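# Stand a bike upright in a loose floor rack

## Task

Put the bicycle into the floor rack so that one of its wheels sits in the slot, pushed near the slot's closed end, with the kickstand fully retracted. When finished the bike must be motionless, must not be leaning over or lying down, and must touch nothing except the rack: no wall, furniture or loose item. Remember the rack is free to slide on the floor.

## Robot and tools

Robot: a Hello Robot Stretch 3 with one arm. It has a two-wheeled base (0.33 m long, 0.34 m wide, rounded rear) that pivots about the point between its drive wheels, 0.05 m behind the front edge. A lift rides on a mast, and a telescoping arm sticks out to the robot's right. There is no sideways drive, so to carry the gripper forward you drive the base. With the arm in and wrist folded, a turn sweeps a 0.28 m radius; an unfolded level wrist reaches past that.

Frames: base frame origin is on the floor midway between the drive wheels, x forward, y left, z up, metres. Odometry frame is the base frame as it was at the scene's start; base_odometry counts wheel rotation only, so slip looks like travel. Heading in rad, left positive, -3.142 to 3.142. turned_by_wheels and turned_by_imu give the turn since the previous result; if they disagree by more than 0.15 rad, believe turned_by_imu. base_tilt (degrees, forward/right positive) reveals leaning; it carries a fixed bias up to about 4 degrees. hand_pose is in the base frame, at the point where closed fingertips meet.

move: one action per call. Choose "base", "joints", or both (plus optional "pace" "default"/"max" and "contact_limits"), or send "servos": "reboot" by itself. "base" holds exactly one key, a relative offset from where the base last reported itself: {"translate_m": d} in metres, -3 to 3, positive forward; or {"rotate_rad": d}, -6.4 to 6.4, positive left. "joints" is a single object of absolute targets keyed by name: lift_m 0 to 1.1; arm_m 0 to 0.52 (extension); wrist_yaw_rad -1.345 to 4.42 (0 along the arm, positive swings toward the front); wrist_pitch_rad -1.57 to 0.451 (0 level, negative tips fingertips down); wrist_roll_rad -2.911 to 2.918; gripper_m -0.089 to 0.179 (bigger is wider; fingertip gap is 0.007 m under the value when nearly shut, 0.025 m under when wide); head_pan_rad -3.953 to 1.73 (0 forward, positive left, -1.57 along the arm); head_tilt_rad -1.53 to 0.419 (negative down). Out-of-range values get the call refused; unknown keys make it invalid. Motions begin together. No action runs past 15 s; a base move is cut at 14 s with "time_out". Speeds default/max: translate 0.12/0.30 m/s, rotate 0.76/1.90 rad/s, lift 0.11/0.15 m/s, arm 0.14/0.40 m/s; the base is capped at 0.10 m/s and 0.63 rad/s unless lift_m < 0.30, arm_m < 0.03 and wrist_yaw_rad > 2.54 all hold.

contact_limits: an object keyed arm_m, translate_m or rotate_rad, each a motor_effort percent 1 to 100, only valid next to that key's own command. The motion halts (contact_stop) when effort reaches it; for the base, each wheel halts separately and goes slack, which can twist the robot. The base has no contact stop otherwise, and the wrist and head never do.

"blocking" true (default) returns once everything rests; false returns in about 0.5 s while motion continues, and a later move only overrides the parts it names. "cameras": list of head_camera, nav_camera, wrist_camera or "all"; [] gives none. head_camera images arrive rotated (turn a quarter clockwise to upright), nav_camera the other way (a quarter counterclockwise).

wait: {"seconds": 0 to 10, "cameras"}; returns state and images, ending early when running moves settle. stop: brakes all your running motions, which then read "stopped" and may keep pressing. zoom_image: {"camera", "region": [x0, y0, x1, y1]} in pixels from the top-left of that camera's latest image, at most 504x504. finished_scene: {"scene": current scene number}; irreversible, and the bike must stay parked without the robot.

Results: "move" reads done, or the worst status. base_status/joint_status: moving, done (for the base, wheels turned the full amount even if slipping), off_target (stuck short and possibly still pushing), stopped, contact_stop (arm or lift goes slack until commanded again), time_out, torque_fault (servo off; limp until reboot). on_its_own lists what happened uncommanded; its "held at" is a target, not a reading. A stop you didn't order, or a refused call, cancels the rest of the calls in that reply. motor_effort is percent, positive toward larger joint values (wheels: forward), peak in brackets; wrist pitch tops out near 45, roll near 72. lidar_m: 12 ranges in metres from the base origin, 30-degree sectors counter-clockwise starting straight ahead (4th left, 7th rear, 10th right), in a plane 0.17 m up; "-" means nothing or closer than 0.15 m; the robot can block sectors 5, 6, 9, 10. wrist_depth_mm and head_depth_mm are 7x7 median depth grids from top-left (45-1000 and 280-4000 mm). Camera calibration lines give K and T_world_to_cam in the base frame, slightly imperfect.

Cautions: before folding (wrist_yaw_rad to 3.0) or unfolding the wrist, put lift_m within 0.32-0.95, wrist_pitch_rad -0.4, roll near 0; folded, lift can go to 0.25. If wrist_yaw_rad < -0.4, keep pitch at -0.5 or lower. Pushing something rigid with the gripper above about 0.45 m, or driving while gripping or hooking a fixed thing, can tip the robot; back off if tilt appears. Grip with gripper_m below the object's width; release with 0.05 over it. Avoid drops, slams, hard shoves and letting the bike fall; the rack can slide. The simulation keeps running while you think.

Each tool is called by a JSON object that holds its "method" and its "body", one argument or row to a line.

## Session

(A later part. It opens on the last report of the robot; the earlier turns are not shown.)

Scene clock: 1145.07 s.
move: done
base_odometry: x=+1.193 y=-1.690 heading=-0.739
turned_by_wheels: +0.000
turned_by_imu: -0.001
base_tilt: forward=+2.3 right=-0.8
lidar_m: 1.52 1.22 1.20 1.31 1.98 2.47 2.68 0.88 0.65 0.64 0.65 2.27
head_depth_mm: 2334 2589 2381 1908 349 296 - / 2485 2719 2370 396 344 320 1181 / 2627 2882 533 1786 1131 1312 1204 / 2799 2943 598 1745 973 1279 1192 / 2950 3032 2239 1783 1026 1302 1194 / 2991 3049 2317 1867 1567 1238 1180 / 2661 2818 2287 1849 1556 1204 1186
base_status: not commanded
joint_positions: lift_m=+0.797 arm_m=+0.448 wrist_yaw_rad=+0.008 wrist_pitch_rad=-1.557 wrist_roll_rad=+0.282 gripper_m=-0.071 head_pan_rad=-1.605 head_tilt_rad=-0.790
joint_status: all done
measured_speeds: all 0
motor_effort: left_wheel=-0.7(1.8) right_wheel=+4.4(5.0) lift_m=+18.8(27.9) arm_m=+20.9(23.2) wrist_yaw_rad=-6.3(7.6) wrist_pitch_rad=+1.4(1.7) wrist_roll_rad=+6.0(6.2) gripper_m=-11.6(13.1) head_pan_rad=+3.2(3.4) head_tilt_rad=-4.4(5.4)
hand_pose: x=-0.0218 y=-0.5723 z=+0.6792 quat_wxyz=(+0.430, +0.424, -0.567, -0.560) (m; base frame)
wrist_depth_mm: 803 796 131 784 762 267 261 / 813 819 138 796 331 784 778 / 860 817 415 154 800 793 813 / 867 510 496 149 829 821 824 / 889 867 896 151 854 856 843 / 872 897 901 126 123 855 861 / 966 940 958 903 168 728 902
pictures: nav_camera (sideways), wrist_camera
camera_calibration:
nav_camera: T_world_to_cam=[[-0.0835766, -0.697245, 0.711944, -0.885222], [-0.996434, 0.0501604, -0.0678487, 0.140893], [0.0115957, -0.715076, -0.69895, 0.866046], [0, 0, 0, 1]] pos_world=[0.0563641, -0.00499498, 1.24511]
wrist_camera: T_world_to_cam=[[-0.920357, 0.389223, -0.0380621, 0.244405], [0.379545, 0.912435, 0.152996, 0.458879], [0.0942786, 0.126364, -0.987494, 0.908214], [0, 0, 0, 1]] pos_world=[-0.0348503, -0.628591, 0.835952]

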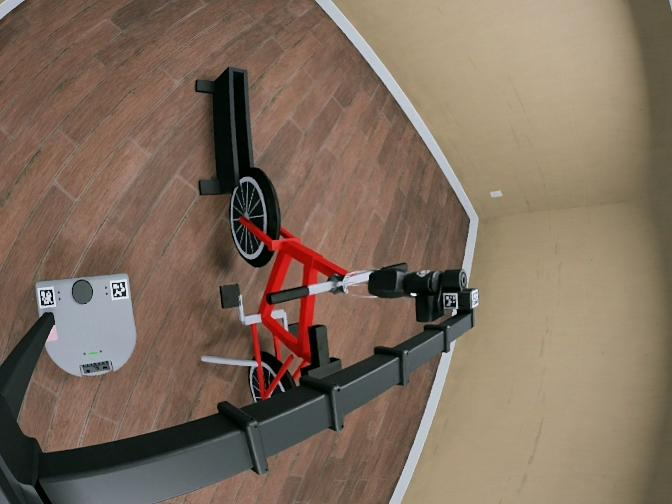

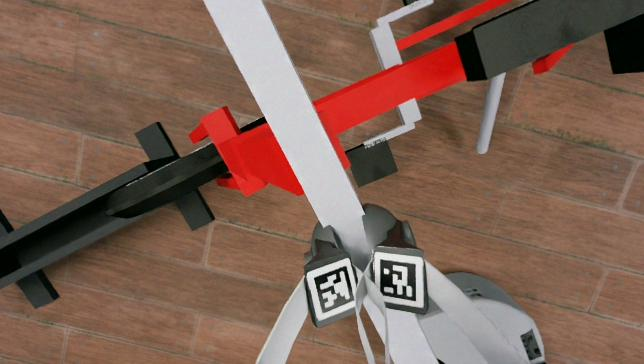

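{"method": "move", "body": {
  "base": {"translate_m": 0.05},
  "cameras": ["wrist_camera", "nav_camera"]
}}

{"method": "zoom_image", "body": {
  "camera": "wrist_camera",
  "region": [0, 90, 260, 300]
}}

Scene clock: 1150.77 s.
move: done
base_odometry: x=+1.230 y=-1.723 heading=-0.739
turned_by_wheels: +0.000
turned_by_imu: -0.002
base_tilt: forward=+2.3 right=-0.8
lidar_m: 1.49 1.19 1.17 1.27 1.93 2.51 2.72 0.89 0.65 0.63 0.65 2.23
head_depth_mm: 2345 2605 2371 1916 349 296 - / 2476 2796 2366 396 345 321 1180 / 2650 2901 531 1800 1135 1312 1193 / 2817 2976 600 1742 971 1279 1192 / 2990 3020 2241 1819 1034 1300 1190 / 2952 3007 2280 1860 1560 1235 1185 / 2647 2785 2276 1865 1554 1198 1181
base_status: done
joint_positions: lift_m=+0.797 arm_m=+0.448 wrist_yaw_rad=+0.009 wrist_pitch_rad=-1.557 wrist_roll_rad=+0.282 gripper_m=-0.071 head_pan_rad=-1.605 head_tilt_rad=-0.790
joint_status: not commanded
measured_speeds: all 0
motor_effort: left_wheel=-2.7(5.4) right_wheel=+15.3(15.9) lift_m=+19.0(20.5) arm_m=+17.1(18.8) wrist_yaw_rad=-8.1(8.9) wrist_pitch_rad=+1.3(1.8) wrist_roll_rad=+6.0(6.2) gripper_m=-12.4(13.3) head_pan_rad=+2.4(3.3) head_tilt_rad=-4.3(5.4)
hand_pose: x=-0.0218 y=-0.5723 z=+0.6792 quat_wxyz=(+0.430, +0.424, -0.567, -0.560) (m; base frame)
wrist_depth_mm: 815 793 131 781 755 268 265 / 817 822 819 503 324 768 771 / 825 832 418 143 801 801 818 / 872 518 493 149 863 843 808 / 862 871 890 151 159 836 830 / 887 897 888 126 124 868 869 / 957 931 914 928 168 739 878
pictures: nav_camera (sideways), wrist_camera
camera_calibration:
nav_camera: T_world_to_cam=[[-0.0835768, -0.697245, 0.711944, -0.885222], [-0.996434, 0.0501607, -0.0678487, 0.140893], [0.0115955, -0.715076, -0.69895, 0.866046], [0, 0, 0, 1]] pos_world=[0.0563641, -0.00499498, 1.24511]
wrist_camera: T_world_to_cam=[[-0.920679, 0.388462, -0.0380339, 0.243911], [0.378788, 0.912737, 0.153074, 0.458976], [0.0941784, 0.126525, -0.987483, 0.908279], [0, 0, 0, 1]] pos_world=[-0.0348306, -0.628594, 0.835929]

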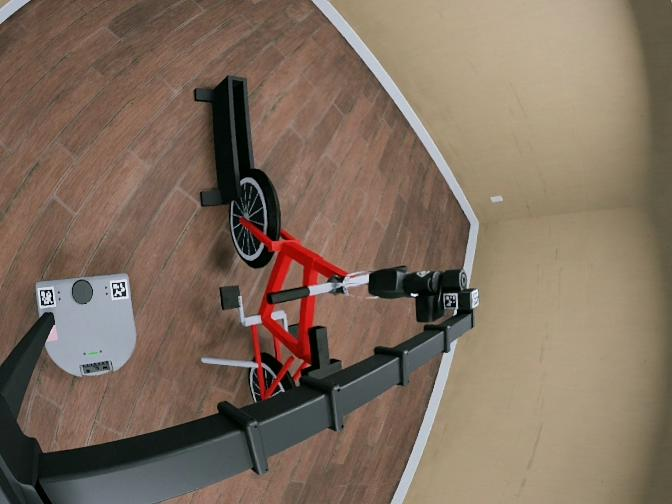

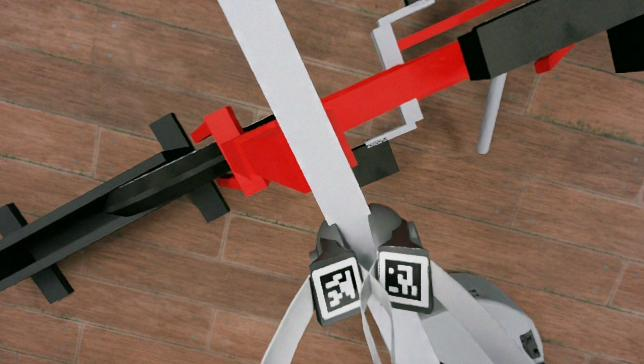

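Scaled by 1.938.

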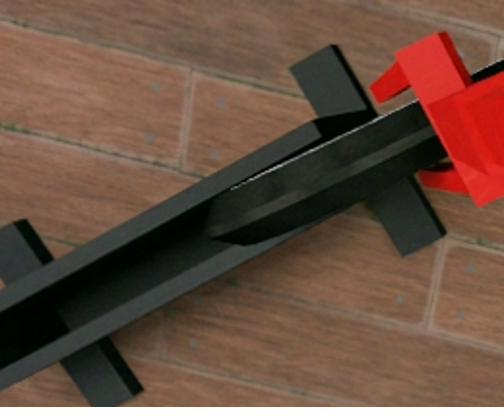

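{"method": "move", "body": {
  "base": {"translate_m": 0.06},
  "cameras": ["wrist_camera", "nav_camera"]
}}

{"method": "zoom_image", "body": {
  "camera": "nav_camera",
  "region": [150, 0, 350, 280]
}}

Scene clock: 1157.33 s.
move: done
base_odometry: x=+1.274 y=-1.764 heading=-0.740
turned_by_wheels: -0.001
turned_by_imu: -0.055
base_tilt: forward=+2.3 right=-0.8
lidar_m: 1.51 1.17 1.14 1.21 1.76 2.55 2.71 0.94 0.67 0.63 0.64 2.19
head_depth_mm: 2335 2628 2387 1914 349 296 - / 2472 2760 2374 396 345 320 1183 / 2628 2875 532 1792 1152 1315 1198 / 2740 2956 603 1756 979 1278 1191 / 2915 3082 2238 1819 1057 1308 1186 / 3004 3068 2315 1874 1573 1210 1184 / 2696 2877 2295 1853 1559 1170 1179
base_status: done
joint_positions: lift_m=+0.797 arm_m=+0.448 wrist_yaw_rad=+0.014 wrist_pitch_rad=-1.557 wrist_roll_rad=+0.281 gripper_m=-0.071 head_pan_rad=-1.605 head_tilt_rad=-0.790
joint_status: not commanded
measured_speeds: all 0
on_its_own: right_wheel is at rest, and its effort (+23.8) is outside its rest range (-21 to +21); wrist_yaw_rad is at rest, and its effort (-12.1) is outside its rest range (-9 to +9)
motor_effort: left_wheel=-6.6(7.4) right_wheel=+23.8(25.3) lift_m=+18.0(18.0) arm_m=+8.1(15.4) wrist_yaw_rad=-12.1(12.5) wrist_pitch_rad=+1.8(2.1) wrist_roll_rad=+6.1(6.2) gripper_m=-12.5(13.4) head_pan_rad=+2.1(3.5) head_tilt_rad=-4.5(5.7)
hand_pose: x=-0.0219 y=-0.5723 z=+0.6792 quat_wxyz=(+0.432, +0.426, -0.566, -0.559) (m; base frame)
wrist_depth_mm: 777 791 132 764 759 266 281 / 826 816 819 306 324 767 795 / 834 828 419 144 826 818 806 / 852 692 485 147 836 825 822 / 841 885 887 152 153 857 867 / 873 892 866 126 125 894 883 / 978 948 908 934 166 726 907
pictures: nav_camera (sideways), wrist_camera
camera_calibration:
nav_camera: T_world_to_cam=[[-0.0835767, -0.697245, 0.711944, -0.885222], [-0.996434, 0.0501606, -0.0678487, 0.140893], [0.0115956, -0.715076, -0.698951, 0.866046], [0, 0, 0, 1]] pos_world=[0.0563641, -0.00499497, 1.24511]
wrist_camera: T_world_to_cam=[[-0.922692, 0.38366, -0.0380164, 0.241024], [0.374027, 0.914695, 0.153092, 0.460027], [0.0935087, 0.127038, -0.98748, 0.90855], [0, 0, 0, 1]] pos_world=[-0.034629, -0.628676, 0.835912]

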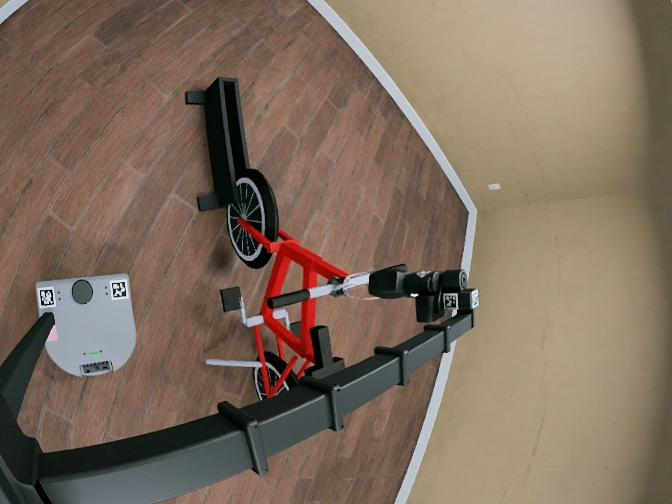

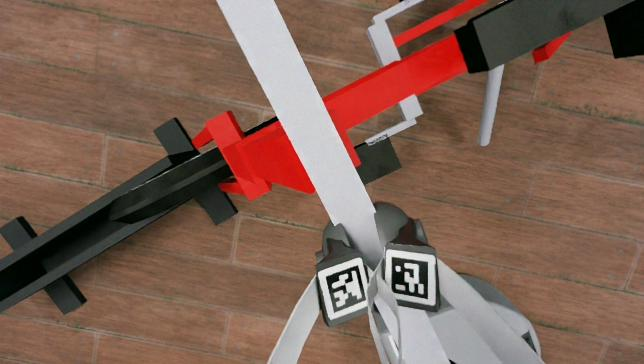

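Scaled by 1.800 from the camera's 672x504 image, which has a finer 792x594 frame.

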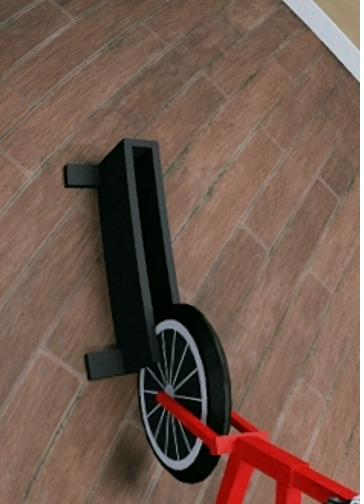

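{"method": "move", "body": {
  "base": {"rotate_rad": 0.055},
  "cameras": ["wrist_camera", "nav_camera", "head_camera"]
}}

{"method": "zoom_image", "body": {
  "camera": "nav_camera",
  "region": [150, 0, 350, 280]
}}

Scene clock: 1163.63 s.
move: done
base_odometry: x=+1.274 y=-1.764 heading=-0.686
turned_by_wheels: +0.054
turned_by_imu: +0.010
base_tilt: forward=+2.3 right=-0.9
lidar_m: 1.50 1.17 1.15 1.23 1.78 2.54 2.72 0.93 0.67 0.63 0.64 2.19
head_depth_mm: 2350 2618 2380 1923 349 296 - / 2502 2756 2384 396 345 320 1187 / 2646 2854 532 1795 1146 1313 1201 / 2762 2971 603 1745 983 1277 1198 / 2962 3053 2248 1818 1053 1303 1193 / 3009 3074 2303 1860 1572 1216 1179 / 2712 2844 2302 1874 1555 1170 1184
base_status: done
joint_positions: lift_m=+0.797 arm_m=+0.448 wrist_yaw_rad=+0.014 wrist_pitch_rad=-1.557 wrist_roll_rad=+0.281 gripper_m=-0.071 head_pan_rad=-1.605 head_tilt_rad=-0.790
joint_status: not commanded
measured_speeds: all 0
on_its_own: right_wheel is at rest, and its effort (+23.6) is outside its rest range (-21 to +21); wrist_yaw_rad is at rest, and its effort (-11.6) is outside its rest range (-9 to +9)
motor_effort: left_wheel=-11.4(16.1) right_wheel=+23.6(25.2) lift_m=+16.5(18.5) arm_m=-17.0(17.5) wrist_yaw_rad=-11.6(12.6) wrist_pitch_rad=+1.4(1.9) wrist_roll_rad=+6.0(6.2) gripper_m=-11.8(13.2) head_pan_rad=+2.3(3.5) head_tilt_rad=-4.8(5.1)
hand_pose: x=-0.0219 y=-0.5723 z=+0.6792 quat_wxyz=(+0.432, +0.426, -0.566, -0.559) (m; base frame)
wrist_depth_mm: 791 787 132 794 590 266 278 / 820 825 801 306 327 784 778 / 844 851 425 144 806 799 781 / 842 678 474 150 837 830 819 / 881 880 853 152 155 823 840 / 911 907 905 126 125 869 859 / 932 954 899 905 166 725 913
pictures: head_camera (sideways), nav_camera (sideways), wrist_camera
camera_calibration:
head_camera: T_world_to_cam=[[0.000804148, 0.684783, -0.728747, 0.966751], [0.998449, -0.0411211, -0.0375386, 0.0440451], [-0.0556727, -0.727586, -0.683754, 0.846118], [0, 0, 0, 1]] pos_world=[0.0023515, -0.0445796, 1.28471]
nav_camera: T_world_to_cam=[[-0.0835766, -0.697245, 0.711944, -0.885222], [-0.996434, 0.0501604, -0.0678487, 0.140893], [0.0115957, -0.715076, -0.698951, 0.866046], [0, 0, 0, 1]] pos_world=[0.0563641, -0.00499497, 1.24511]
wrist_camera: T_world_to_cam=[[-0.922685, 0.383675, -0.0380211, 0.241032], [0.374043, 0.91469, 0.153082, 0.460018], [0.0935112, 0.127025, -0.987482, 0.908555], [0, 0, 0, 1]] pos_world=[-0.0346299, -0.628661, 0.835926]

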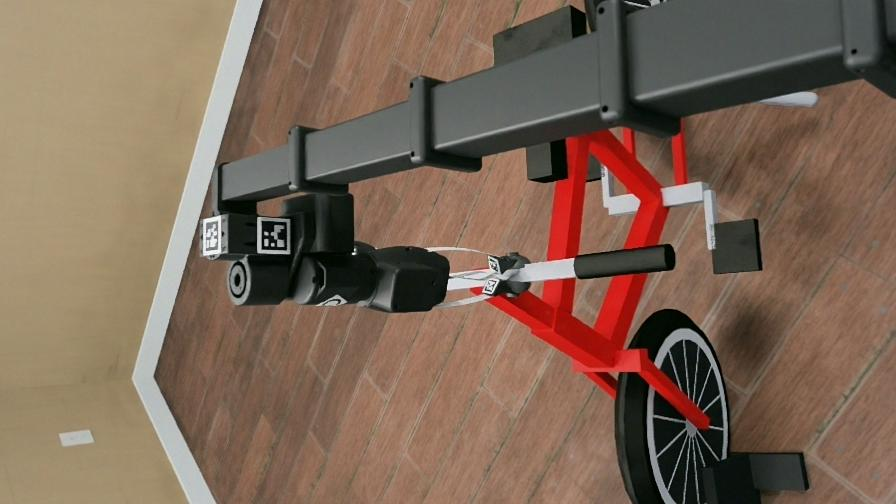

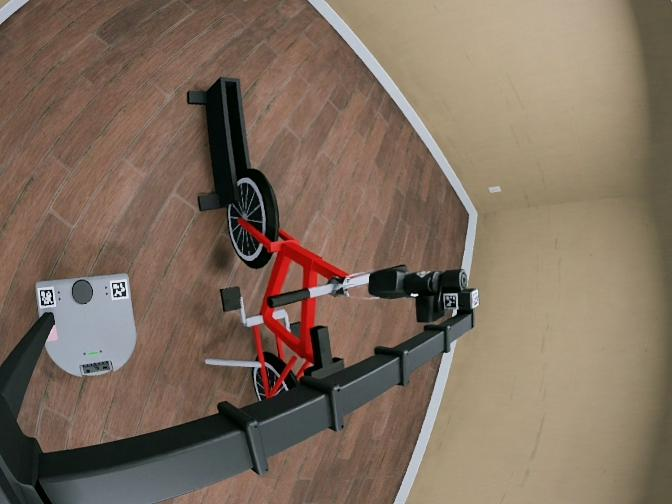

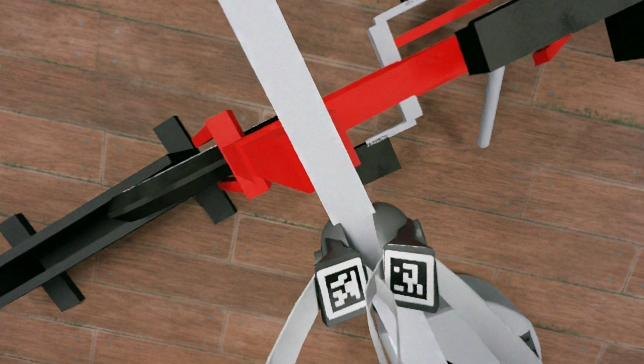

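Scaled by 1.800 from the camera's 672x504 image, which has a finer 792x594 frame.

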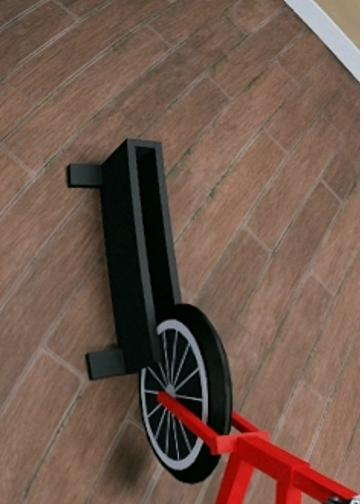

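{"method": "move", "body": {
  "joints": {"lift_m": 0.812, "wrist_roll_rad": 0.2},
  "cameras": []
}}

{"method": "move", "body": {
  "joints": {"lift_m": 0.825},
  "cameras": ["wrist_camera", "nav_camera"]
}}

Scene clock: 1191.03 s.
move: done
base_odometry: x=+1.274 y=-1.764 heading=-0.686
turned_by_wheels: +0.000
turned_by_imu: -0.001
base_tilt: forward=+2.3 right=-0.8
lidar_m: 1.51 1.17 1.15 1.23 1.79 2.54 2.72 0.93 0.66 0.63 0.64 2.20
head_depth_mm: 2365 2622 2390 1914 315 - - / 2500 2761 2278 374 329 1320 1185 / 2623 2800 522 1790 1139 1319 1193 / 2771 2879 598 1774 984 1284 1196 / 2960 3027 2240 1820 1034 1306 1189 / 2968 3009 2307 1842 1565 1217 1183 / 2708 2811 2281 1850 1566 1175 1178
base_status: not commanded
joint_positions: lift_m=+0.812 arm_m=+0.448 wrist_yaw_rad=+0.009 wrist_pitch_rad=-1.553 wrist_roll_rad=+0.193 gripper_m=-0.071 head_pan_rad=-1.605 head_tilt_rad=-0.790
joint_status: all done
measured_speeds: all 0
motor_effort: left_wheel=-8.9(11.5) right_wheel=+18.5(24.0) lift_m=+27.6(35.1) arm_m=-17.1(17.4) wrist_yaw_rad=-7.8(12.2) wrist_pitch_rad=+0.6(1.6) wrist_roll_rad=+2.4(6.0) gripper_m=-11.7(13.3) head_pan_rad=+2.7(3.5) head_tilt_rad=-4.3(5.1)
hand_pose: x=-0.0218 y=-0.5733 z=+0.6941 quat_wxyz=(+0.456, +0.448, -0.548, -0.539) (m; base frame)
wrist_depth_mm: 837 811 788 810 786 305 276 / 848 826 844 151 338 396 804 / 833 861 433 157 816 845 823 / 906 563 826 162 852 837 841 / 884 915 896 154 847 839 841 / 912 933 884 124 124 879 891 / 973 922 952 947 183 748 913
pictures: none
No camera images: "cameras" was empty.

Scene clock: 1191.90 s.
move: done
base_odometry: x=+1.274 y=-1.764 heading=-0.685
turned_by_wheels: +0.001
turned_by_imu: +0.001
base_tilt: forward=+2.3 right=-0.8
lidar_m: 1.51 1.17 1.15 1.22 1.79 2.55 2.71 0.92 0.67 0.63 0.64 2.19
head_depth_mm: 2382 2615 2385 1912 305 - - / 2500 2748 487 365 318 1315 1196 / 2580 2729 582 1841 1130 1312 1202 / 2780 574 591 1783 979 1149 1194 / 2972 3060 2232 1824 1054 1307 1181 / 3012 3035 2315 1869 1558 1218 1184 / 2666 2842 2277 1861 1557 1174 1177
base_status: not commanded
joint_positions: lift_m=+0.825 arm_m=+0.448 wrist_yaw_rad=+0.002 wrist_pitch_rad=-1.552 wrist_roll_rad=+0.193 gripper_m=-0.071 head_pan_rad=-1.605 head_tilt_rad=-0.791
joint_status: all done
measured_speeds: all 0
motor_effort: left_wheel=+0.6(9.0) right_wheel=+0.9(18.7) lift_m=+28.5(30.7) arm_m=-16.8(17.1) wrist_yaw_rad=-2.4(8.5) wrist_pitch_rad=+0.6(1.6) wrist_roll_rad=+2.0(2.6) gripper_m=-12.8(12.9) head_pan_rad=+2.2(3.1) head_tilt_rad=-4.1(5.1)
hand_pose: x=-0.0217 y=-0.5736 z=+0.7071 quat_wxyz=(+0.454, +0.446, -0.550, -0.541) (m; base frame)
wrist_depth_mm: 815 809 826 814 790 603 289 / 851 836 836 165 359 322 787 / 888 860 504 170 826 795 821 / 877 707 621 177 875 840 846 / 913 905 898 154 870 915 865 / 930 948 913 125 127 895 891 / 962 966 932 957 199 800 920
pictures: nav_camera (sideways), wrist_camera
camera_calibration:
nav_camera: T_world_to_cam=[[-0.0834948, -0.697786, 0.711424, -0.884544], [-0.996439, 0.0500678, -0.067837, 0.140878], [0.0117162, -0.714555, -0.699481, 0.866736], [0, 0, 0, 1]] pos_world=[0.0563663, -0.00494556, 1.24511]
wrist_camera: T_world_to_cam=[[-0.949399, 0.311706, -0.0384754, 0.201263], [0.303069, 0.941381, 0.148159, 0.474066], [0.082402, 0.129001, -0.988215, 0.937652], [0, 0, 0, 1]] pos_world=[-0.0298599, -0.62997, 0.864108]

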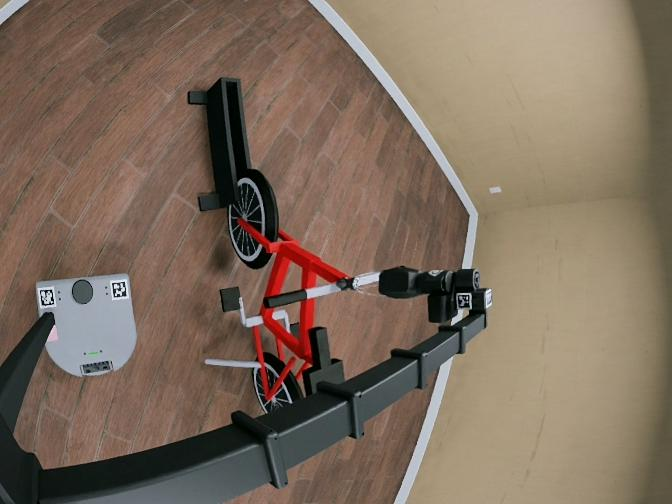

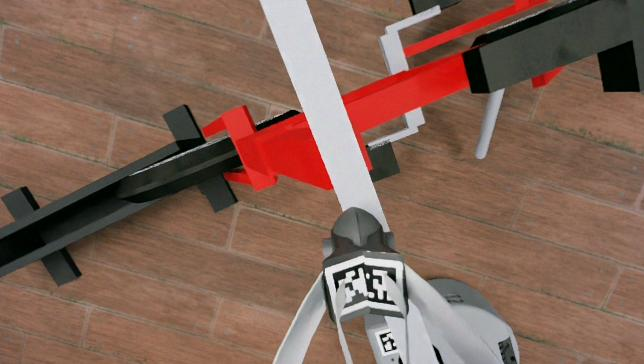

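{"method": "move", "body": {
  "joints": {"gripper_m": 0.12, "lift_m": 0.83},
  "cameras": ["wrist_camera", "nav_camera", "head_camera"]
}}

Scene clock: 1198.90 s.
move: done
base_odometry: x=+1.274 y=-1.764 heading=-0.685
turned_by_wheels: +0.000
turned_by_imu: -0.001
base_tilt: forward=+2.3 right=-0.8
lidar_m: 1.51 1.17 1.15 1.22 1.79 2.55 2.71 0.92 0.67 0.63 0.64 2.19
head_depth_mm: 2365 2629 2391 1919 288 - - / 2485 2753 465 357 313 1322 1205 / 2624 2748 577 1846 1150 1311 1200 / 2794 574 591 1728 976 1154 1198 / 2931 3055 2231 1834 1013 1299 1184 / 2986 2999 2284 1850 1568 1210 1182 / 2684 2820 2282 1841 1566 1169 1181
base_status: not commanded
joint_positions: lift_m=+0.830 arm_m=+0.448 wrist_yaw_rad=+0.002 wrist_pitch_rad=-1.552 wrist_roll_rad=+0.194 gripper_m=+0.120 head_pan_rad=-1.605 head_tilt_rad=-0.791
joint_status: all done
measured_speeds: all 0
motor_effort: left_wheel=+0.6(0.7) right_wheel=+0.9(1.3) lift_m=+27.0(30.1) arm_m=-15.6(16.1) wrist_yaw_rad=-1.5(3.2) wrist_pitch_rad=+0.1(0.7) wrist_roll_rad=+2.0(2.3) gripper_m=+0.0(79.7) head_pan_rad=+2.6(3.1) head_tilt_rad=-3.8(5.0)
hand_pose: x=-0.0217 y=-0.5736 z=+0.7121 quat_wxyz=(+0.454, +0.445, -0.550, -0.541) (m; base frame)
wrist_depth_mm: 814 822 814 799 803 612 293 / 867 857 841 169 489 318 461 / 864 883 518 177 852 823 815 / 920 715 643 196 913 851 864 / 884 927 892 878 891 140 865 / 948 909 146 917 753 122 115 / 953 121 957 963 219 744 919
pictures: head_camera (sideways), nav_camera (sideways), wrist_camera
camera_calibration:
head_camera: T_world_to_cam=[[0.000727296, 0.685324, -0.728238, 0.966088], [0.998455, -0.040954, -0.0375435, 0.0440513], [-0.0555537, -0.727086, -0.684296, 0.846822], [0, 0, 0, 1]] pos_world=[0.00235816, -0.0445673, 1.28467]
nav_camera: T_world_to_cam=[[-0.0834976, -0.697785, 0.711424, -0.884544], [-0.996439, 0.0500719, -0.067837, 0.140878], [0.0117133, -0.714555, -0.699481, 0.866736], [0, 0, 0, 1]] pos_world=[0.0563663, -0.00494576, 1.24511]
wrist_camera: T_world_to_cam=[[-0.948946, 0.313078, -0.0385296, 0.202312], [0.304432, 0.940959, 0.148045, 0.47322], [0.0826044, 0.128757, -0.98823, 0.942469], [0, 0, 0, 1]] pos_world=[-0.0299327, -0.62997, 0.869113]

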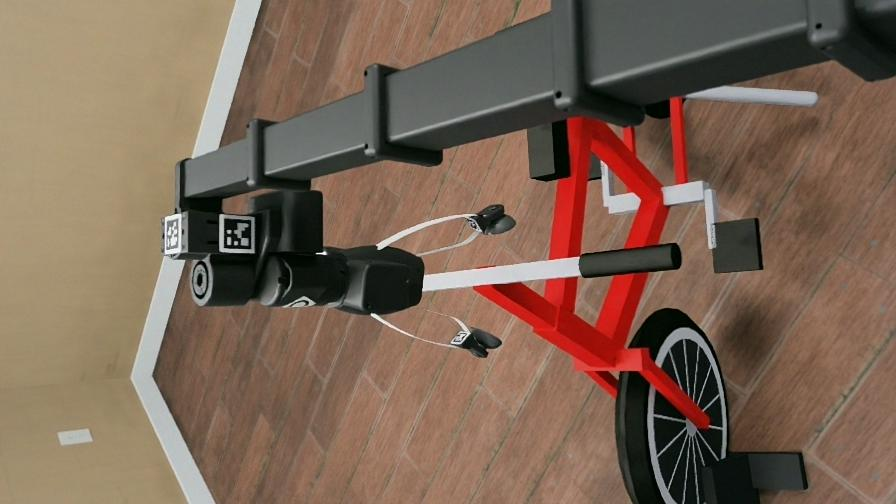

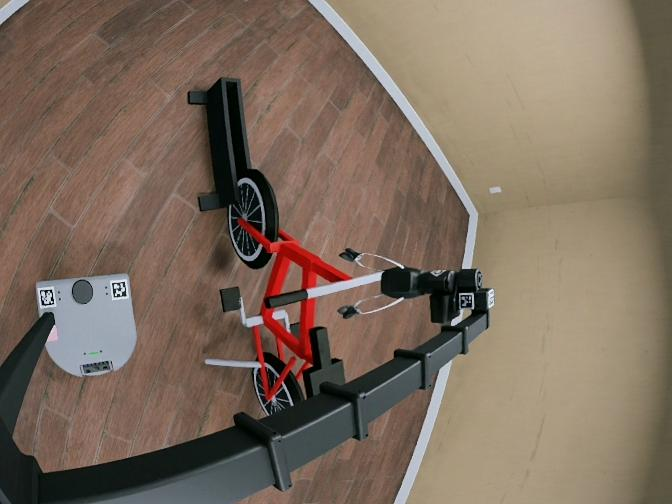

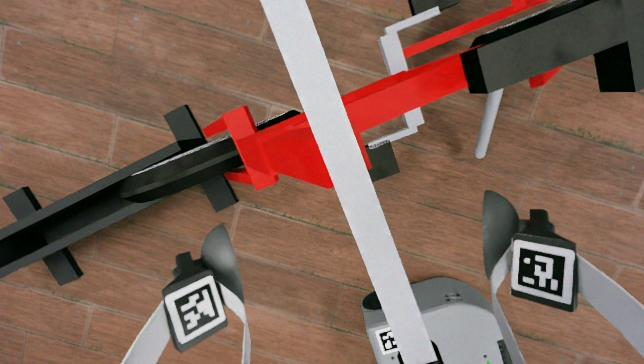

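{"method": "zoom_image", "body": {
  "camera": "wrist_camera",
  "region": [0, 80, 260, 300]
}}

{"method": "move", "body": {
  "joints": {"head_pan_rad": -0.95, "head_tilt_rad": -0.85},
  "cameras": ["head_camera"]
}}

Scaled by 1.938.

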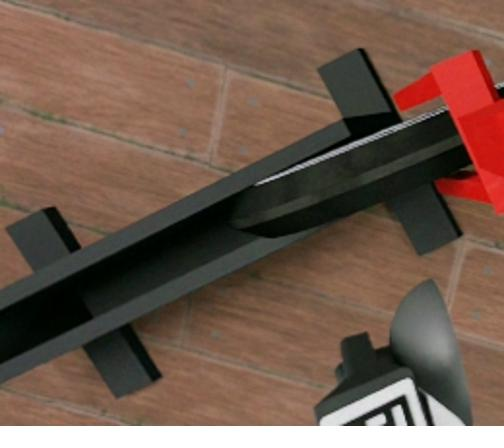

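Scene clock: 1213.87 s.
move: done
base_odometry: x=+1.274 y=-1.764 heading=-0.685
turned_by_wheels: +0.000
turned_by_imu: -0.001
base_tilt: forward=+2.3 right=-0.8
lidar_m: 1.50 1.17 1.15 1.22 1.78 2.55 2.72 0.93 0.67 0.63 0.64 2.19
head_depth_mm: 2456 2722 2214 1805 1490 1291 1146 / 2362 2630 2216 1797 1534 1260 1184 / 2265 2566 2191 1793 1184 1292 1178 / 2159 2477 2161 1790 1352 1311 1171 / 2105 2403 2161 1796 1399 1322 1171 / 2014 2316 2145 1764 1419 1315 1171 / 1967 2185 2144 1744 1474 1303 1162
base_status: not commanded
joint_positions: lift_m=+0.830 arm_m=+0.448 wrist_yaw_rad=+0.002 wrist_pitch_rad=-1.552 wrist_roll_rad=+0.194 gripper_m=+0.120 head_pan_rad=-0.956 head_tilt_rad=-0.839
joint_status: all done
measured_speeds: all 0
motor_effort: left_wheel=+0.4(0.6) right_wheel=+0.6(1.3) lift_m=+24.8(25.3) arm_m=-14.5(15.1) wrist_yaw_rad=-1.1(2.3) wrist_pitch_rad=+0.1(0.8) wrist_roll_rad=+1.7(2.0) gripper_m=+0.4(1.3) head_pan_rad=+2.6(4.2) head_tilt_rad=-4.7(10.3)
hand_pose: x=-0.0217 y=-0.5736 z=+0.7121 quat_wxyz=(+0.454, +0.445, -0.550, -0.541) (m; base frame)
wrist_depth_mm: 815 810 830 775 791 597 294 / 862 845 857 169 479 321 457 / 870 877 518 175 826 844 826 / 882 735 646 197 875 863 865 / 907 899 891 873 872 139 897 / 933 902 147 939 761 122 115 / 962 120 976 953 216 764 912
pictures: head_camera (sideways)
camera_calibration:
head_camera: T_world_to_cam=[[-0.433694, 0.57414, -0.694459, 0.924717], [0.81883, 0.572789, -0.0378144, 0.0454975], [0.376068, -0.585044, -0.718538, 0.888725], [0, 0, 0, 1]] pos_world=[0.0295686, -0.0370342, 1.28248]

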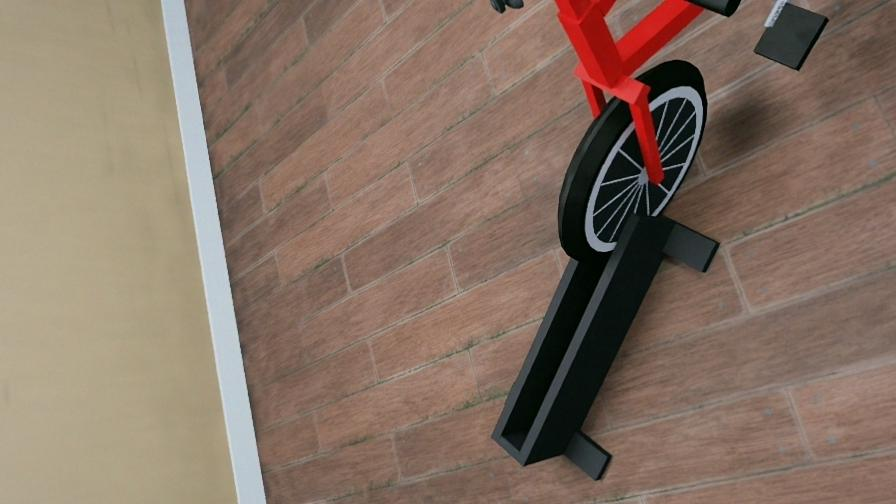

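{"method": "move", "body": {

}}

Scene clock: 1242.17 s.
base_odometry: x=+1.274 y=-1.764 heading=-0.685
turned_by_wheels: +0.000
turned_by_imu: -0.001
base_tilt: forward=+2.3 right=-0.8
lidar_m: 1.51 1.17 1.15 1.23 1.79 2.54 2.72 0.92 0.67 0.63 0.64 2.19
head_depth_mm: 2428 2723 2209 1816 1482 1286 1154 / 2373 2637 2194 1822 1532 1266 1184 / 2287 2537 2186 1797 1195 1287 1181 / 2169 2462 2177 1786 1362 1307 1174 / 2103 2392 2140 1796 1385 1323 1176 / 2038 2297 2138 1772 1426 1314 1160 / 1957 2205 2134 1765 1466 1309 1160
base_status: not commanded
joint_positions: lift_m=+0.830 arm_m=+0.448 wrist_yaw_rad=+0.002 wrist_pitch_rad=-1.552 wrist_roll_rad=+0.194 gripper_m=+0.120 head_pan_rad=-0.956 head_tilt_rad=-0.839
joint_status: all done
measured_speeds: all 0
motor_effort: left_wheel=+0.6(0.6) right_wheel=+0.9(1.3) lift_m=+22.7(25.3) arm_m=-13.6(15.1) wrist_yaw_rad=-1.5(2.3) wrist_pitch_rad=+0.5(0.8) wrist_roll_rad=+1.8(2.0) gripper_m=+0.2(1.3) head_pan_rad=+2.5(4.2) head_tilt_rad=-4.5(10.3)
hand_pose: x=-0.0217 y=-0.5736 z=+0.7121 quat_wxyz=(+0.454, +0.445, -0.550, -0.541) (m; base frame)
wrist_depth_mm: 850 823 821 792 799 612 293 / 856 833 841 169 481 323 459 / 892 853 500 176 814 848 821 / 890 723 649 196 869 832 830 / 931 931 919 911 880 140 879 / 950 957 147 942 753 122 115 / 998 121 959 994 217 766 930
pictures: head_camera (sideways), nav_camera (sideways), wrist_camera
camera_calibration:
head_camera: T_world_to_cam=[[-0.433701, 0.574134, -0.694459, 0.924718], [0.818823, 0.572799, -0.0378144, 0.0454975], [0.376075, -0.585039, -0.718538, 0.888725], [0, 0, 0, 1]] pos_world=[0.0295691, -0.0370339, 1.28248]
nav_camera: T_world_to_cam=[[0.374849, -0.633447, 0.676929, -0.842388], [-0.825651, -0.560189, -0.0670026, 0.138745], [0.421651, -0.533791, -0.732993, 0.907818], [0, 0, 0, 1]] pos_world=[0.0475413, 0.0287, 1.24496]
wrist_camera: T_world_to_cam=[[-0.948943, 0.313084, -0.0385297, 0.202316], [0.304438, 0.940957, 0.148045, 0.473219], [0.0826053, 0.128756, -0.98823, 0.942467], [0, 0, 0, 1]] pos_world=[-0.029933, -0.62997, 0.869112]

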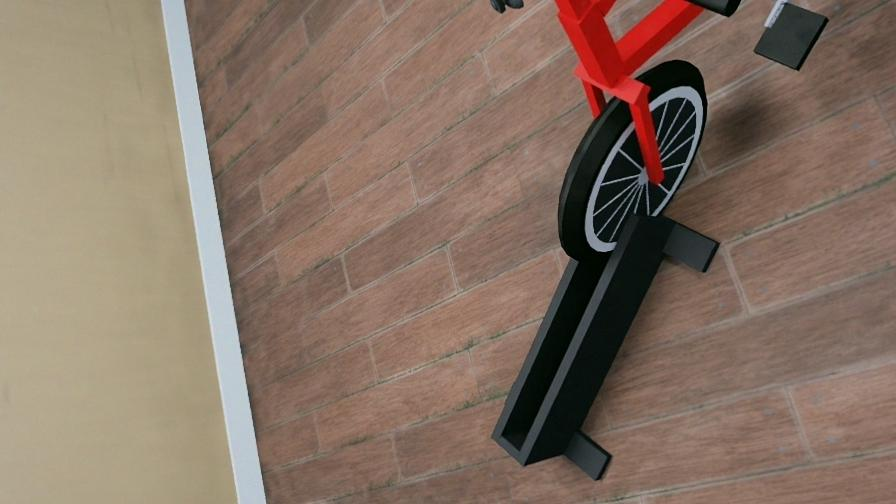

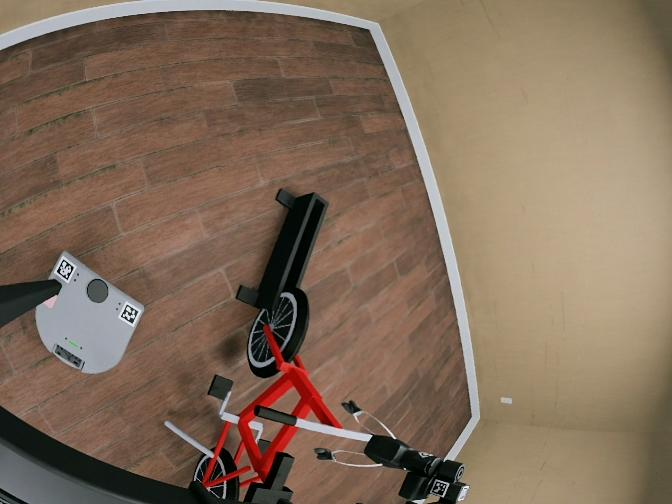

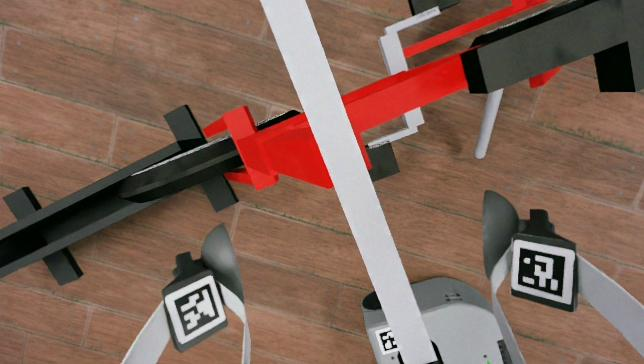

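{"method": "zoom_image", "body": {
  "camera": "head_camera",
  "region": [480, 40, 760, 300]
}}

{"method": "zoom_image", "body": {
  "camera": "wrist_camera",
  "region": [0, 60, 300, 300]
}}

Scaled by 1.800 from the camera's 896x504 image, which has a finer 1280x720 frame.

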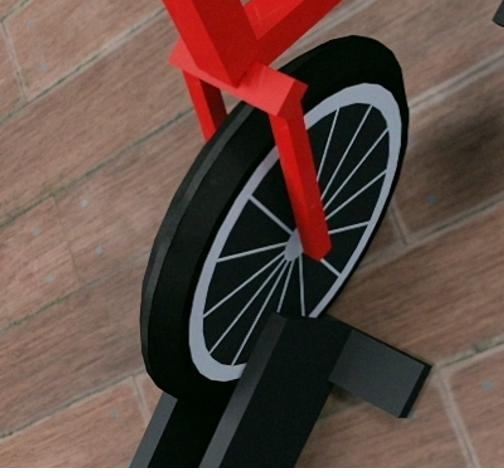

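Scaled by 1.680.

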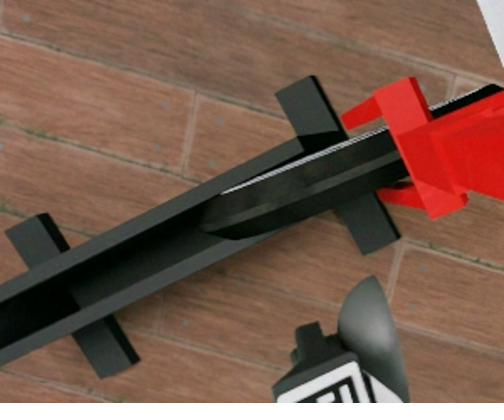

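{"method": "move", "body": {
  "joints": {"lift_m":0.787,"gripper_m":0.12}
}}

Scene clock: 1260.57 s.
move: done
base_odometry: x=+1.274 y=-1.764 heading=-0.685
turned_by_wheels: +0.000
turned_by_imu: -0.001
base_tilt: forward=+2.3 right=-0.8
lidar_m: 1.50 1.17 1.15 1.22 1.79 2.55 2.72 0.93 0.67 0.63 0.64 2.19
head_depth_mm: 2448 2698 2241 1833 1451 1290 1150 / 2384 2609 2207 1828 1534 1269 1181 / 2255 2532 2181 1798 1187 1286 1175 / 2193 2479 2185 1786 1352 1302 1170 / 2096 2390 2158 1781 1389 1318 1166 / 2019 2308 2135 1794 1423 1321 1174 / 1959 2217 2127 1760 1475 1304 1160
base_status: not commanded
joint_positions: lift_m=+0.787 arm_m=+0.448 wrist_yaw_rad=+0.002 wrist_pitch_rad=-1.552 wrist_roll_rad=+0.194 gripper_m=+0.120 head_pan_rad=-0.956 head_tilt_rad=-0.839
joint_status: all done
measured_speeds: all 0
motor_effort: left_wheel=+0.5(0.6) right_wheel=+1.1(1.3) lift_m=+23.6(24.4) arm_m=-12.4(13.6) wrist_yaw_rad=-1.0(2.4) wrist_pitch_rad=-0.1(0.7) wrist_roll_rad=+1.8(1.9) gripper_m=+0.1(1.2) head_pan_rad=+2.9(3.3) head_tilt_rad=-5.2(5.8)
hand_pose: x=-0.0217 y=-0.5737 z=+0.6691 quat_wxyz=(+0.454, +0.445, -0.550, -0.541) (m; base frame)
wrist_depth_mm: 807 766 777 763 767 567 253 / 782 785 786 127 312 317 772 / 832 828 412 131 798 782 790 / 856 502 476 138 831 791 817 / 901 858 824 879 829 139 839 / 879 866 146 870 149 122 115 / 923 120 887 885 155 726 852
pictures: head_camera (sideways), nav_camera (sideways), wrist_camera
camera_calibration:
head_camera: T_world_to_cam=[[-0.433735, 0.574109, -0.694459, 0.924718], [0.818789, 0.572848, -0.0378144, 0.0454977], [0.376109, -0.585017, -0.718538, 0.888725], [0, 0, 0, 1]] pos_world=[0.0295713, -0.0370326, 1.28248]
nav_camera: T_world_to_cam=[[0.374887, -0.633425, 0.676929, -0.842388], [-0.825618, -0.560238, -0.0670026, 0.138745], [0.421682, -0.533766, -0.732993, 0.907818], [0, 0, 0, 1]] pos_world=[0.0475396, 0.0287025, 1.24496]
wrist_camera: T_world_to_cam=[[-0.948929, 0.313115, -0.0386342, 0.200773], [0.304482, 0.940992, 0.147734, 0.479895], [0.0826124, 0.128426, -0.988272, 0.899815], [0, 0, 0, 1]] pos_world=[-0.0299353, -0.630002, 0.826122]

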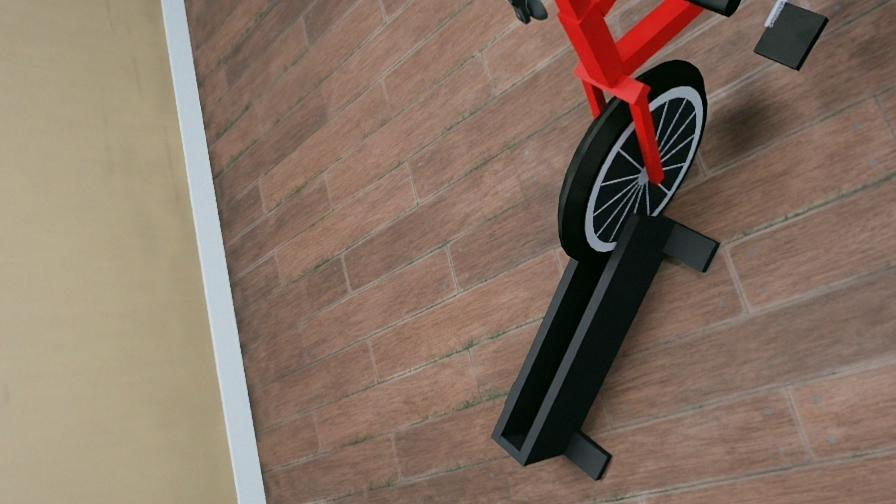

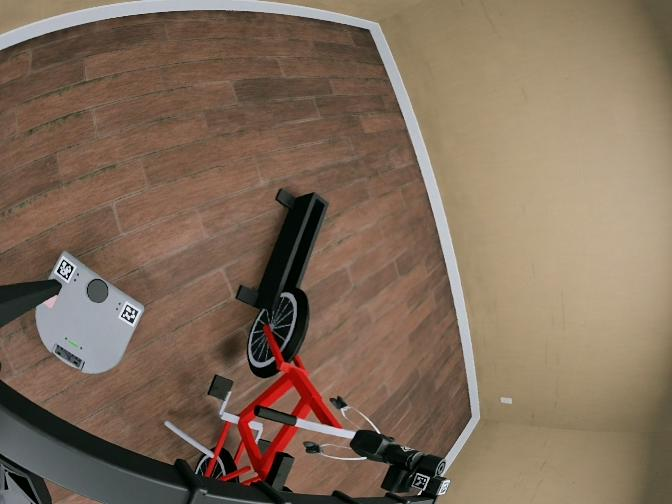

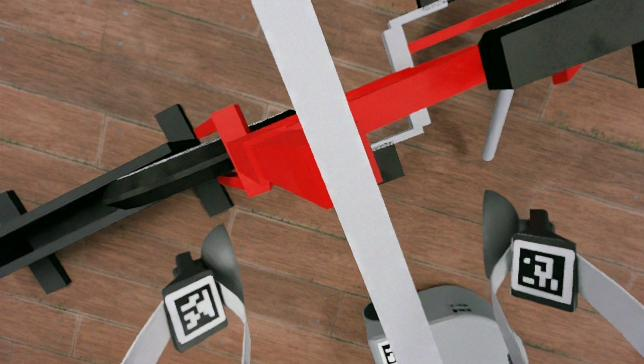

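{"method": "move", "body": {
  "joints": {"wrist_roll_rad":-0.2},
  "cameras": ["wrist_camera"]
}}

{"method": "move", "body": {
  "joints": {"gripper_m":-0.03},
  "cameras": ["wrist_camera"]
}}

{"method": "move", "body": {
  "joints": {"gripper_m":-0.08}
}}

Scene clock: 1272.40 s.
move: done
base_odometry: x=+1.274 y=-1.764 heading=-0.685
turned_by_wheels: +0.000
turned_by_imu: -0.001
base_tilt: forward=+2.3 right=-0.8
lidar_m: 1.50 1.17 1.14 1.22 1.79 2.54 2.71 0.92 0.67 0.63 0.64 2.19
head_depth_mm: 2468 2720 2207 1825 995 1288 1149 / 2357 2629 2216 1793 1546 1267 1176 / 2270 2563 2185 1794 1190 1283 1169 / 2200 2473 2179 1796 1357 1304 1174 / 2104 2423 2161 1770 1399 1320 1170 / 2047 2321 2132 1766 1421 1311 1169 / 1951 2213 2130 1776 1467 1309 1163
base_status: not commanded
joint_positions: lift_m=+0.787 arm_m=+0.448 wrist_yaw_rad=+0.001 wrist_pitch_rad=-1.552 wrist_roll_rad=-0.194 gripper_m=+0.120 head_pan_rad=-0.956 head_tilt_rad=-0.839
joint_status: all done
measured_speeds: all 0
motor_effort: left_wheel=+0.5(0.7) right_wheel=+0.6(1.3) lift_m=+26.3(26.4) arm_m=-12.0(12.4) wrist_yaw_rad=-0.5(2.5) wrist_pitch_rad=+0.3(0.8) wrist_roll_rad=-2.0(4.1) gripper_m=+0.5(1.6) head_pan_rad=+2.6(3.2) head_tilt_rad=-4.7(5.8)
hand_pose: x=-0.0216 y=-0.5737 z=+0.6691 quat_wxyz=(+0.552, +0.541, -0.453, -0.445) (m; base frame)
wrist_depth_mm: 768 759 752 749 776 572 735 / 803 679 781 778 127 795 774 / 817 835 448 195 312 315 267 / 835 851 845 174 809 835 814 / 857 881 867 861 832 140 850 / 922 862 146 860 851 122 116 / 923 120 930 750 877 900 899
pictures: wrist_camera
camera_calibration:
wrist_camera: T_world_to_cam=[[-0.99711, -0.0690782, -0.0316281, -0.0241734], [-0.073006, 0.986409, 0.147196, 0.498198], [0.0210302, 0.14908, -0.988602, 0.91056], [0, 0, 0, 1]] pos_world=[-0.00688132, -0.628843, 0.826083]

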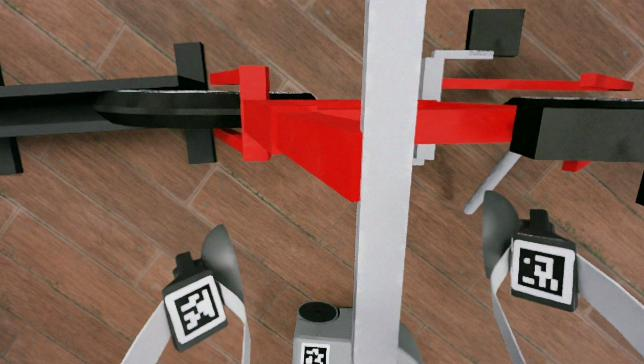

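Scene clock: 1274.43 s.
move: done
base_odometry: x=+1.274 y=-1.764 heading=-0.686
turned_by_wheels: +0.000
turned_by_imu: -0.001
base_tilt: forward=+2.3 right=-0.8
lidar_m: 1.50 1.17 1.15 1.22 1.79 2.54 2.72 0.92 0.67 0.63 0.64 2.19
head_depth_mm: 2462 2690 2223 1827 1487 1286 1148 / 2352 2636 2208 1816 1533 1268 1181 / 2269 2561 2193 1790 1182 1292 1182 / 2173 2461 2154 1805 1335 1303 1170 / 2111 2383 2178 1771 1395 1320 1166 / 2037 2312 2140 1771 1425 1319 1167 / 1962 2216 2143 1763 1471 1310 1160
base_status: not commanded
joint_positions: lift_m=+0.787 arm_m=+0.448 wrist_yaw_rad=+0.001 wrist_pitch_rad=-1.541 wrist_roll_rad=-0.194 gripper_m=-0.029 head_pan_rad=-0.956 head_tilt_rad=-0.839
joint_status: all done
measured_speeds: all 0
motor_effort: left_wheel=-3.5(3.5) right_wheel=+11.0(11.0) lift_m=+27.7(28.0) arm_m=-11.7(12.1) wrist_yaw_rad=-0.8(2.2) wrist_pitch_rad=-1.2(2.3) wrist_roll_rad=-2.0(2.2) gripper_m=-19.4(95.3) head_pan_rad=+3.4(3.4) head_tilt_rad=-4.8(5.8)
hand_pose: x=-0.0216 y=-0.5764 z=+0.6689 quat_wxyz=(+0.554, +0.538, -0.455, -0.443) (m; base frame)
wrist_depth_mm: 777 794 782 774 775 736 749 / 809 787 755 780 575 751 767 / 808 676 447 177 311 320 270 / 842 847 836 148 813 802 818 / 853 862 846 146 151 837 826 / 888 872 866 128 126 876 866 / 904 915 866 737 810 880 862
pictures: wrist_camera
camera_calibration:
wrist_camera: T_world_to_cam=[[-0.997111, -0.0693823, -0.0309168, -0.0250122], [-0.0729848, 0.987898, 0.136858, 0.508652], [0.0210471, 0.138719, -0.990108, 0.905811], [0, 0, 0, 1]] pos_world=[-0.00688086, -0.629885, 0.826465]

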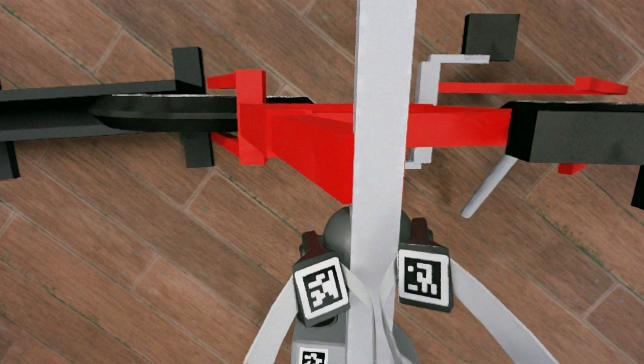

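Scene clock: 1275.50 s.
move: done
base_odometry: x=+1.274 y=-1.764 heading=-0.686
turned_by_wheels: +0.000
turned_by_imu: -0.001
base_tilt: forward=+2.3 right=-0.7
lidar_m: 1.51 1.17 1.15 1.22 1.79 2.55 2.71 0.93 0.67 0.63 0.64 2.19
head_depth_mm: 2460 2719 2212 1826 1491 1287 1143 / 2362 2646 2197 1824 1541 1266 1179 / 2275 2556 2194 1809 1179 1281 1181 / 2197 2478 2186 1789 1333 1306 1176 / 2115 2400 2147 1787 1390 1325 1166 / 2019 2288 2130 1768 1419 1318 1163 / 1949 2209 2125 1756 1477 1314 1163
base_status: not commanded
joint_positions: lift_m=+0.787 arm_m=+0.448 wrist_yaw_rad=+0.000 wrist_pitch_rad=-1.539 wrist_roll_rad=-0.193 gripper_m=-0.078 head_pan_rad=-0.956 head_tilt_rad=-0.839
joint_status: all done
measured_speeds: all 0
motor_effort: left_wheel=-7.0(7.0) right_wheel=+16.5(16.8) lift_m=+28.6(28.6) arm_m=-11.4(12.0) wrist_yaw_rad=-1.0(2.4) wrist_pitch_rad=-2.4(2.6) wrist_roll_rad=-2.2(2.5) gripper_m=-40.1(99.0) head_pan_rad=+2.9(3.1) head_tilt_rad=-4.9(5.8)
hand_pose: x=-0.0216 y=-0.5770 z=+0.6688 quat_wxyz=(+0.555, +0.537, -0.456, -0.443) (m; base frame)
wrist_depth_mm: 794 783 781 780 763 751 750 / 820 787 772 789 570 771 768 / 826 487 458 174 311 320 271 / 842 831 849 145 806 809 824 / 859 841 862 142 156 841 832 / 891 895 886 127 127 846 839 / 901 937 900 151 878 848 904
pictures: head_camera (sideways), nav_camera (sideways), wrist_camera
camera_calibration:
head_camera: T_world_to_cam=[[-0.433735, 0.574109, -0.694459, 0.924718], [0.818789, 0.572848, -0.0378144, 0.0454977], [0.376109, -0.585017, -0.718538, 0.888725], [0, 0, 0, 1]] pos_world=[0.0295713, -0.0370326, 1.28248]
nav_camera: T_world_to_cam=[[0.374887, -0.633425, 0.676929, -0.842388], [-0.825618, -0.560238, -0.0670026, 0.138745], [0.421682, -0.533766, -0.732993, 0.907818], [0, 0, 0, 1]] pos_world=[0.0475396, 0.0287025, 1.24496]
wrist_camera: T_world_to_cam=[[-0.997246, -0.067466, -0.0307899, -0.024021], [-0.0710191, 0.988358, 0.134554, 0.511098], [0.0213536, 0.13637, -0.990428, 0.904721], [0, 0, 0, 1]] pos_world=[-0.00697622, -0.630145, 0.826551]

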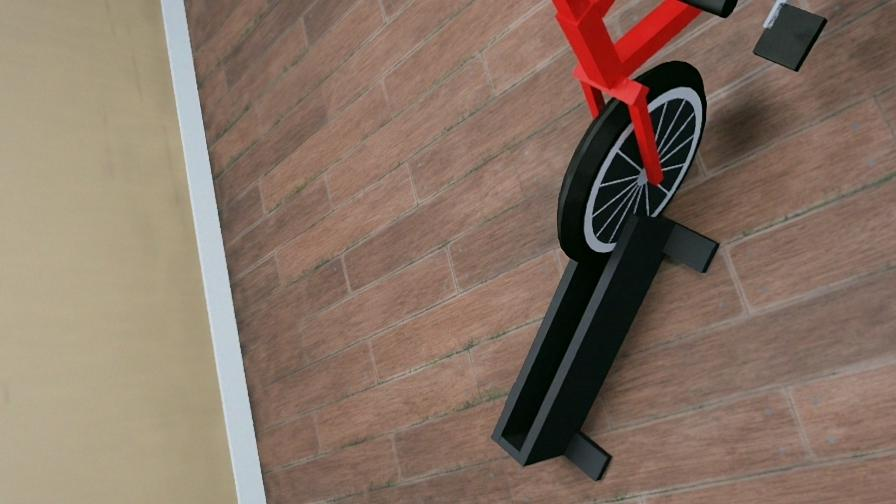

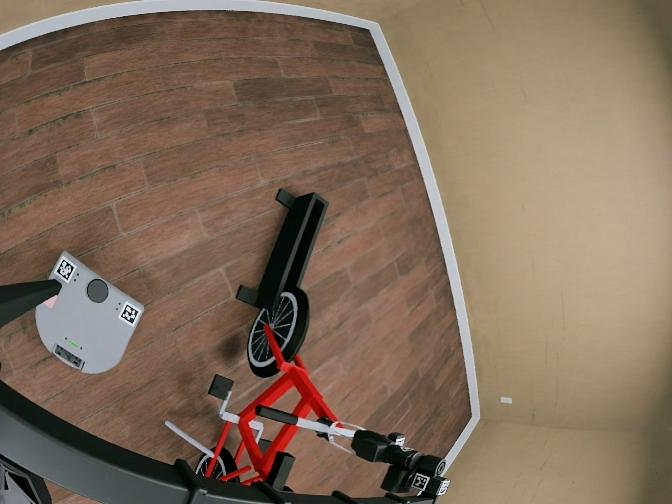

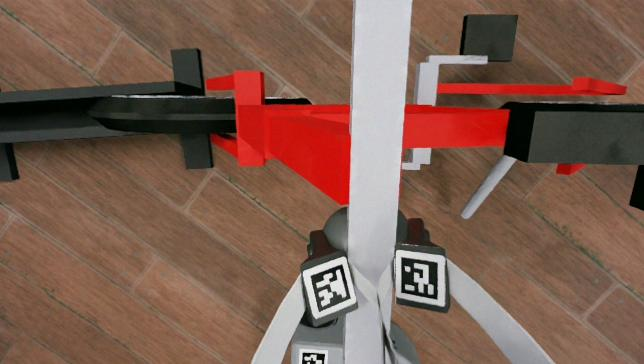

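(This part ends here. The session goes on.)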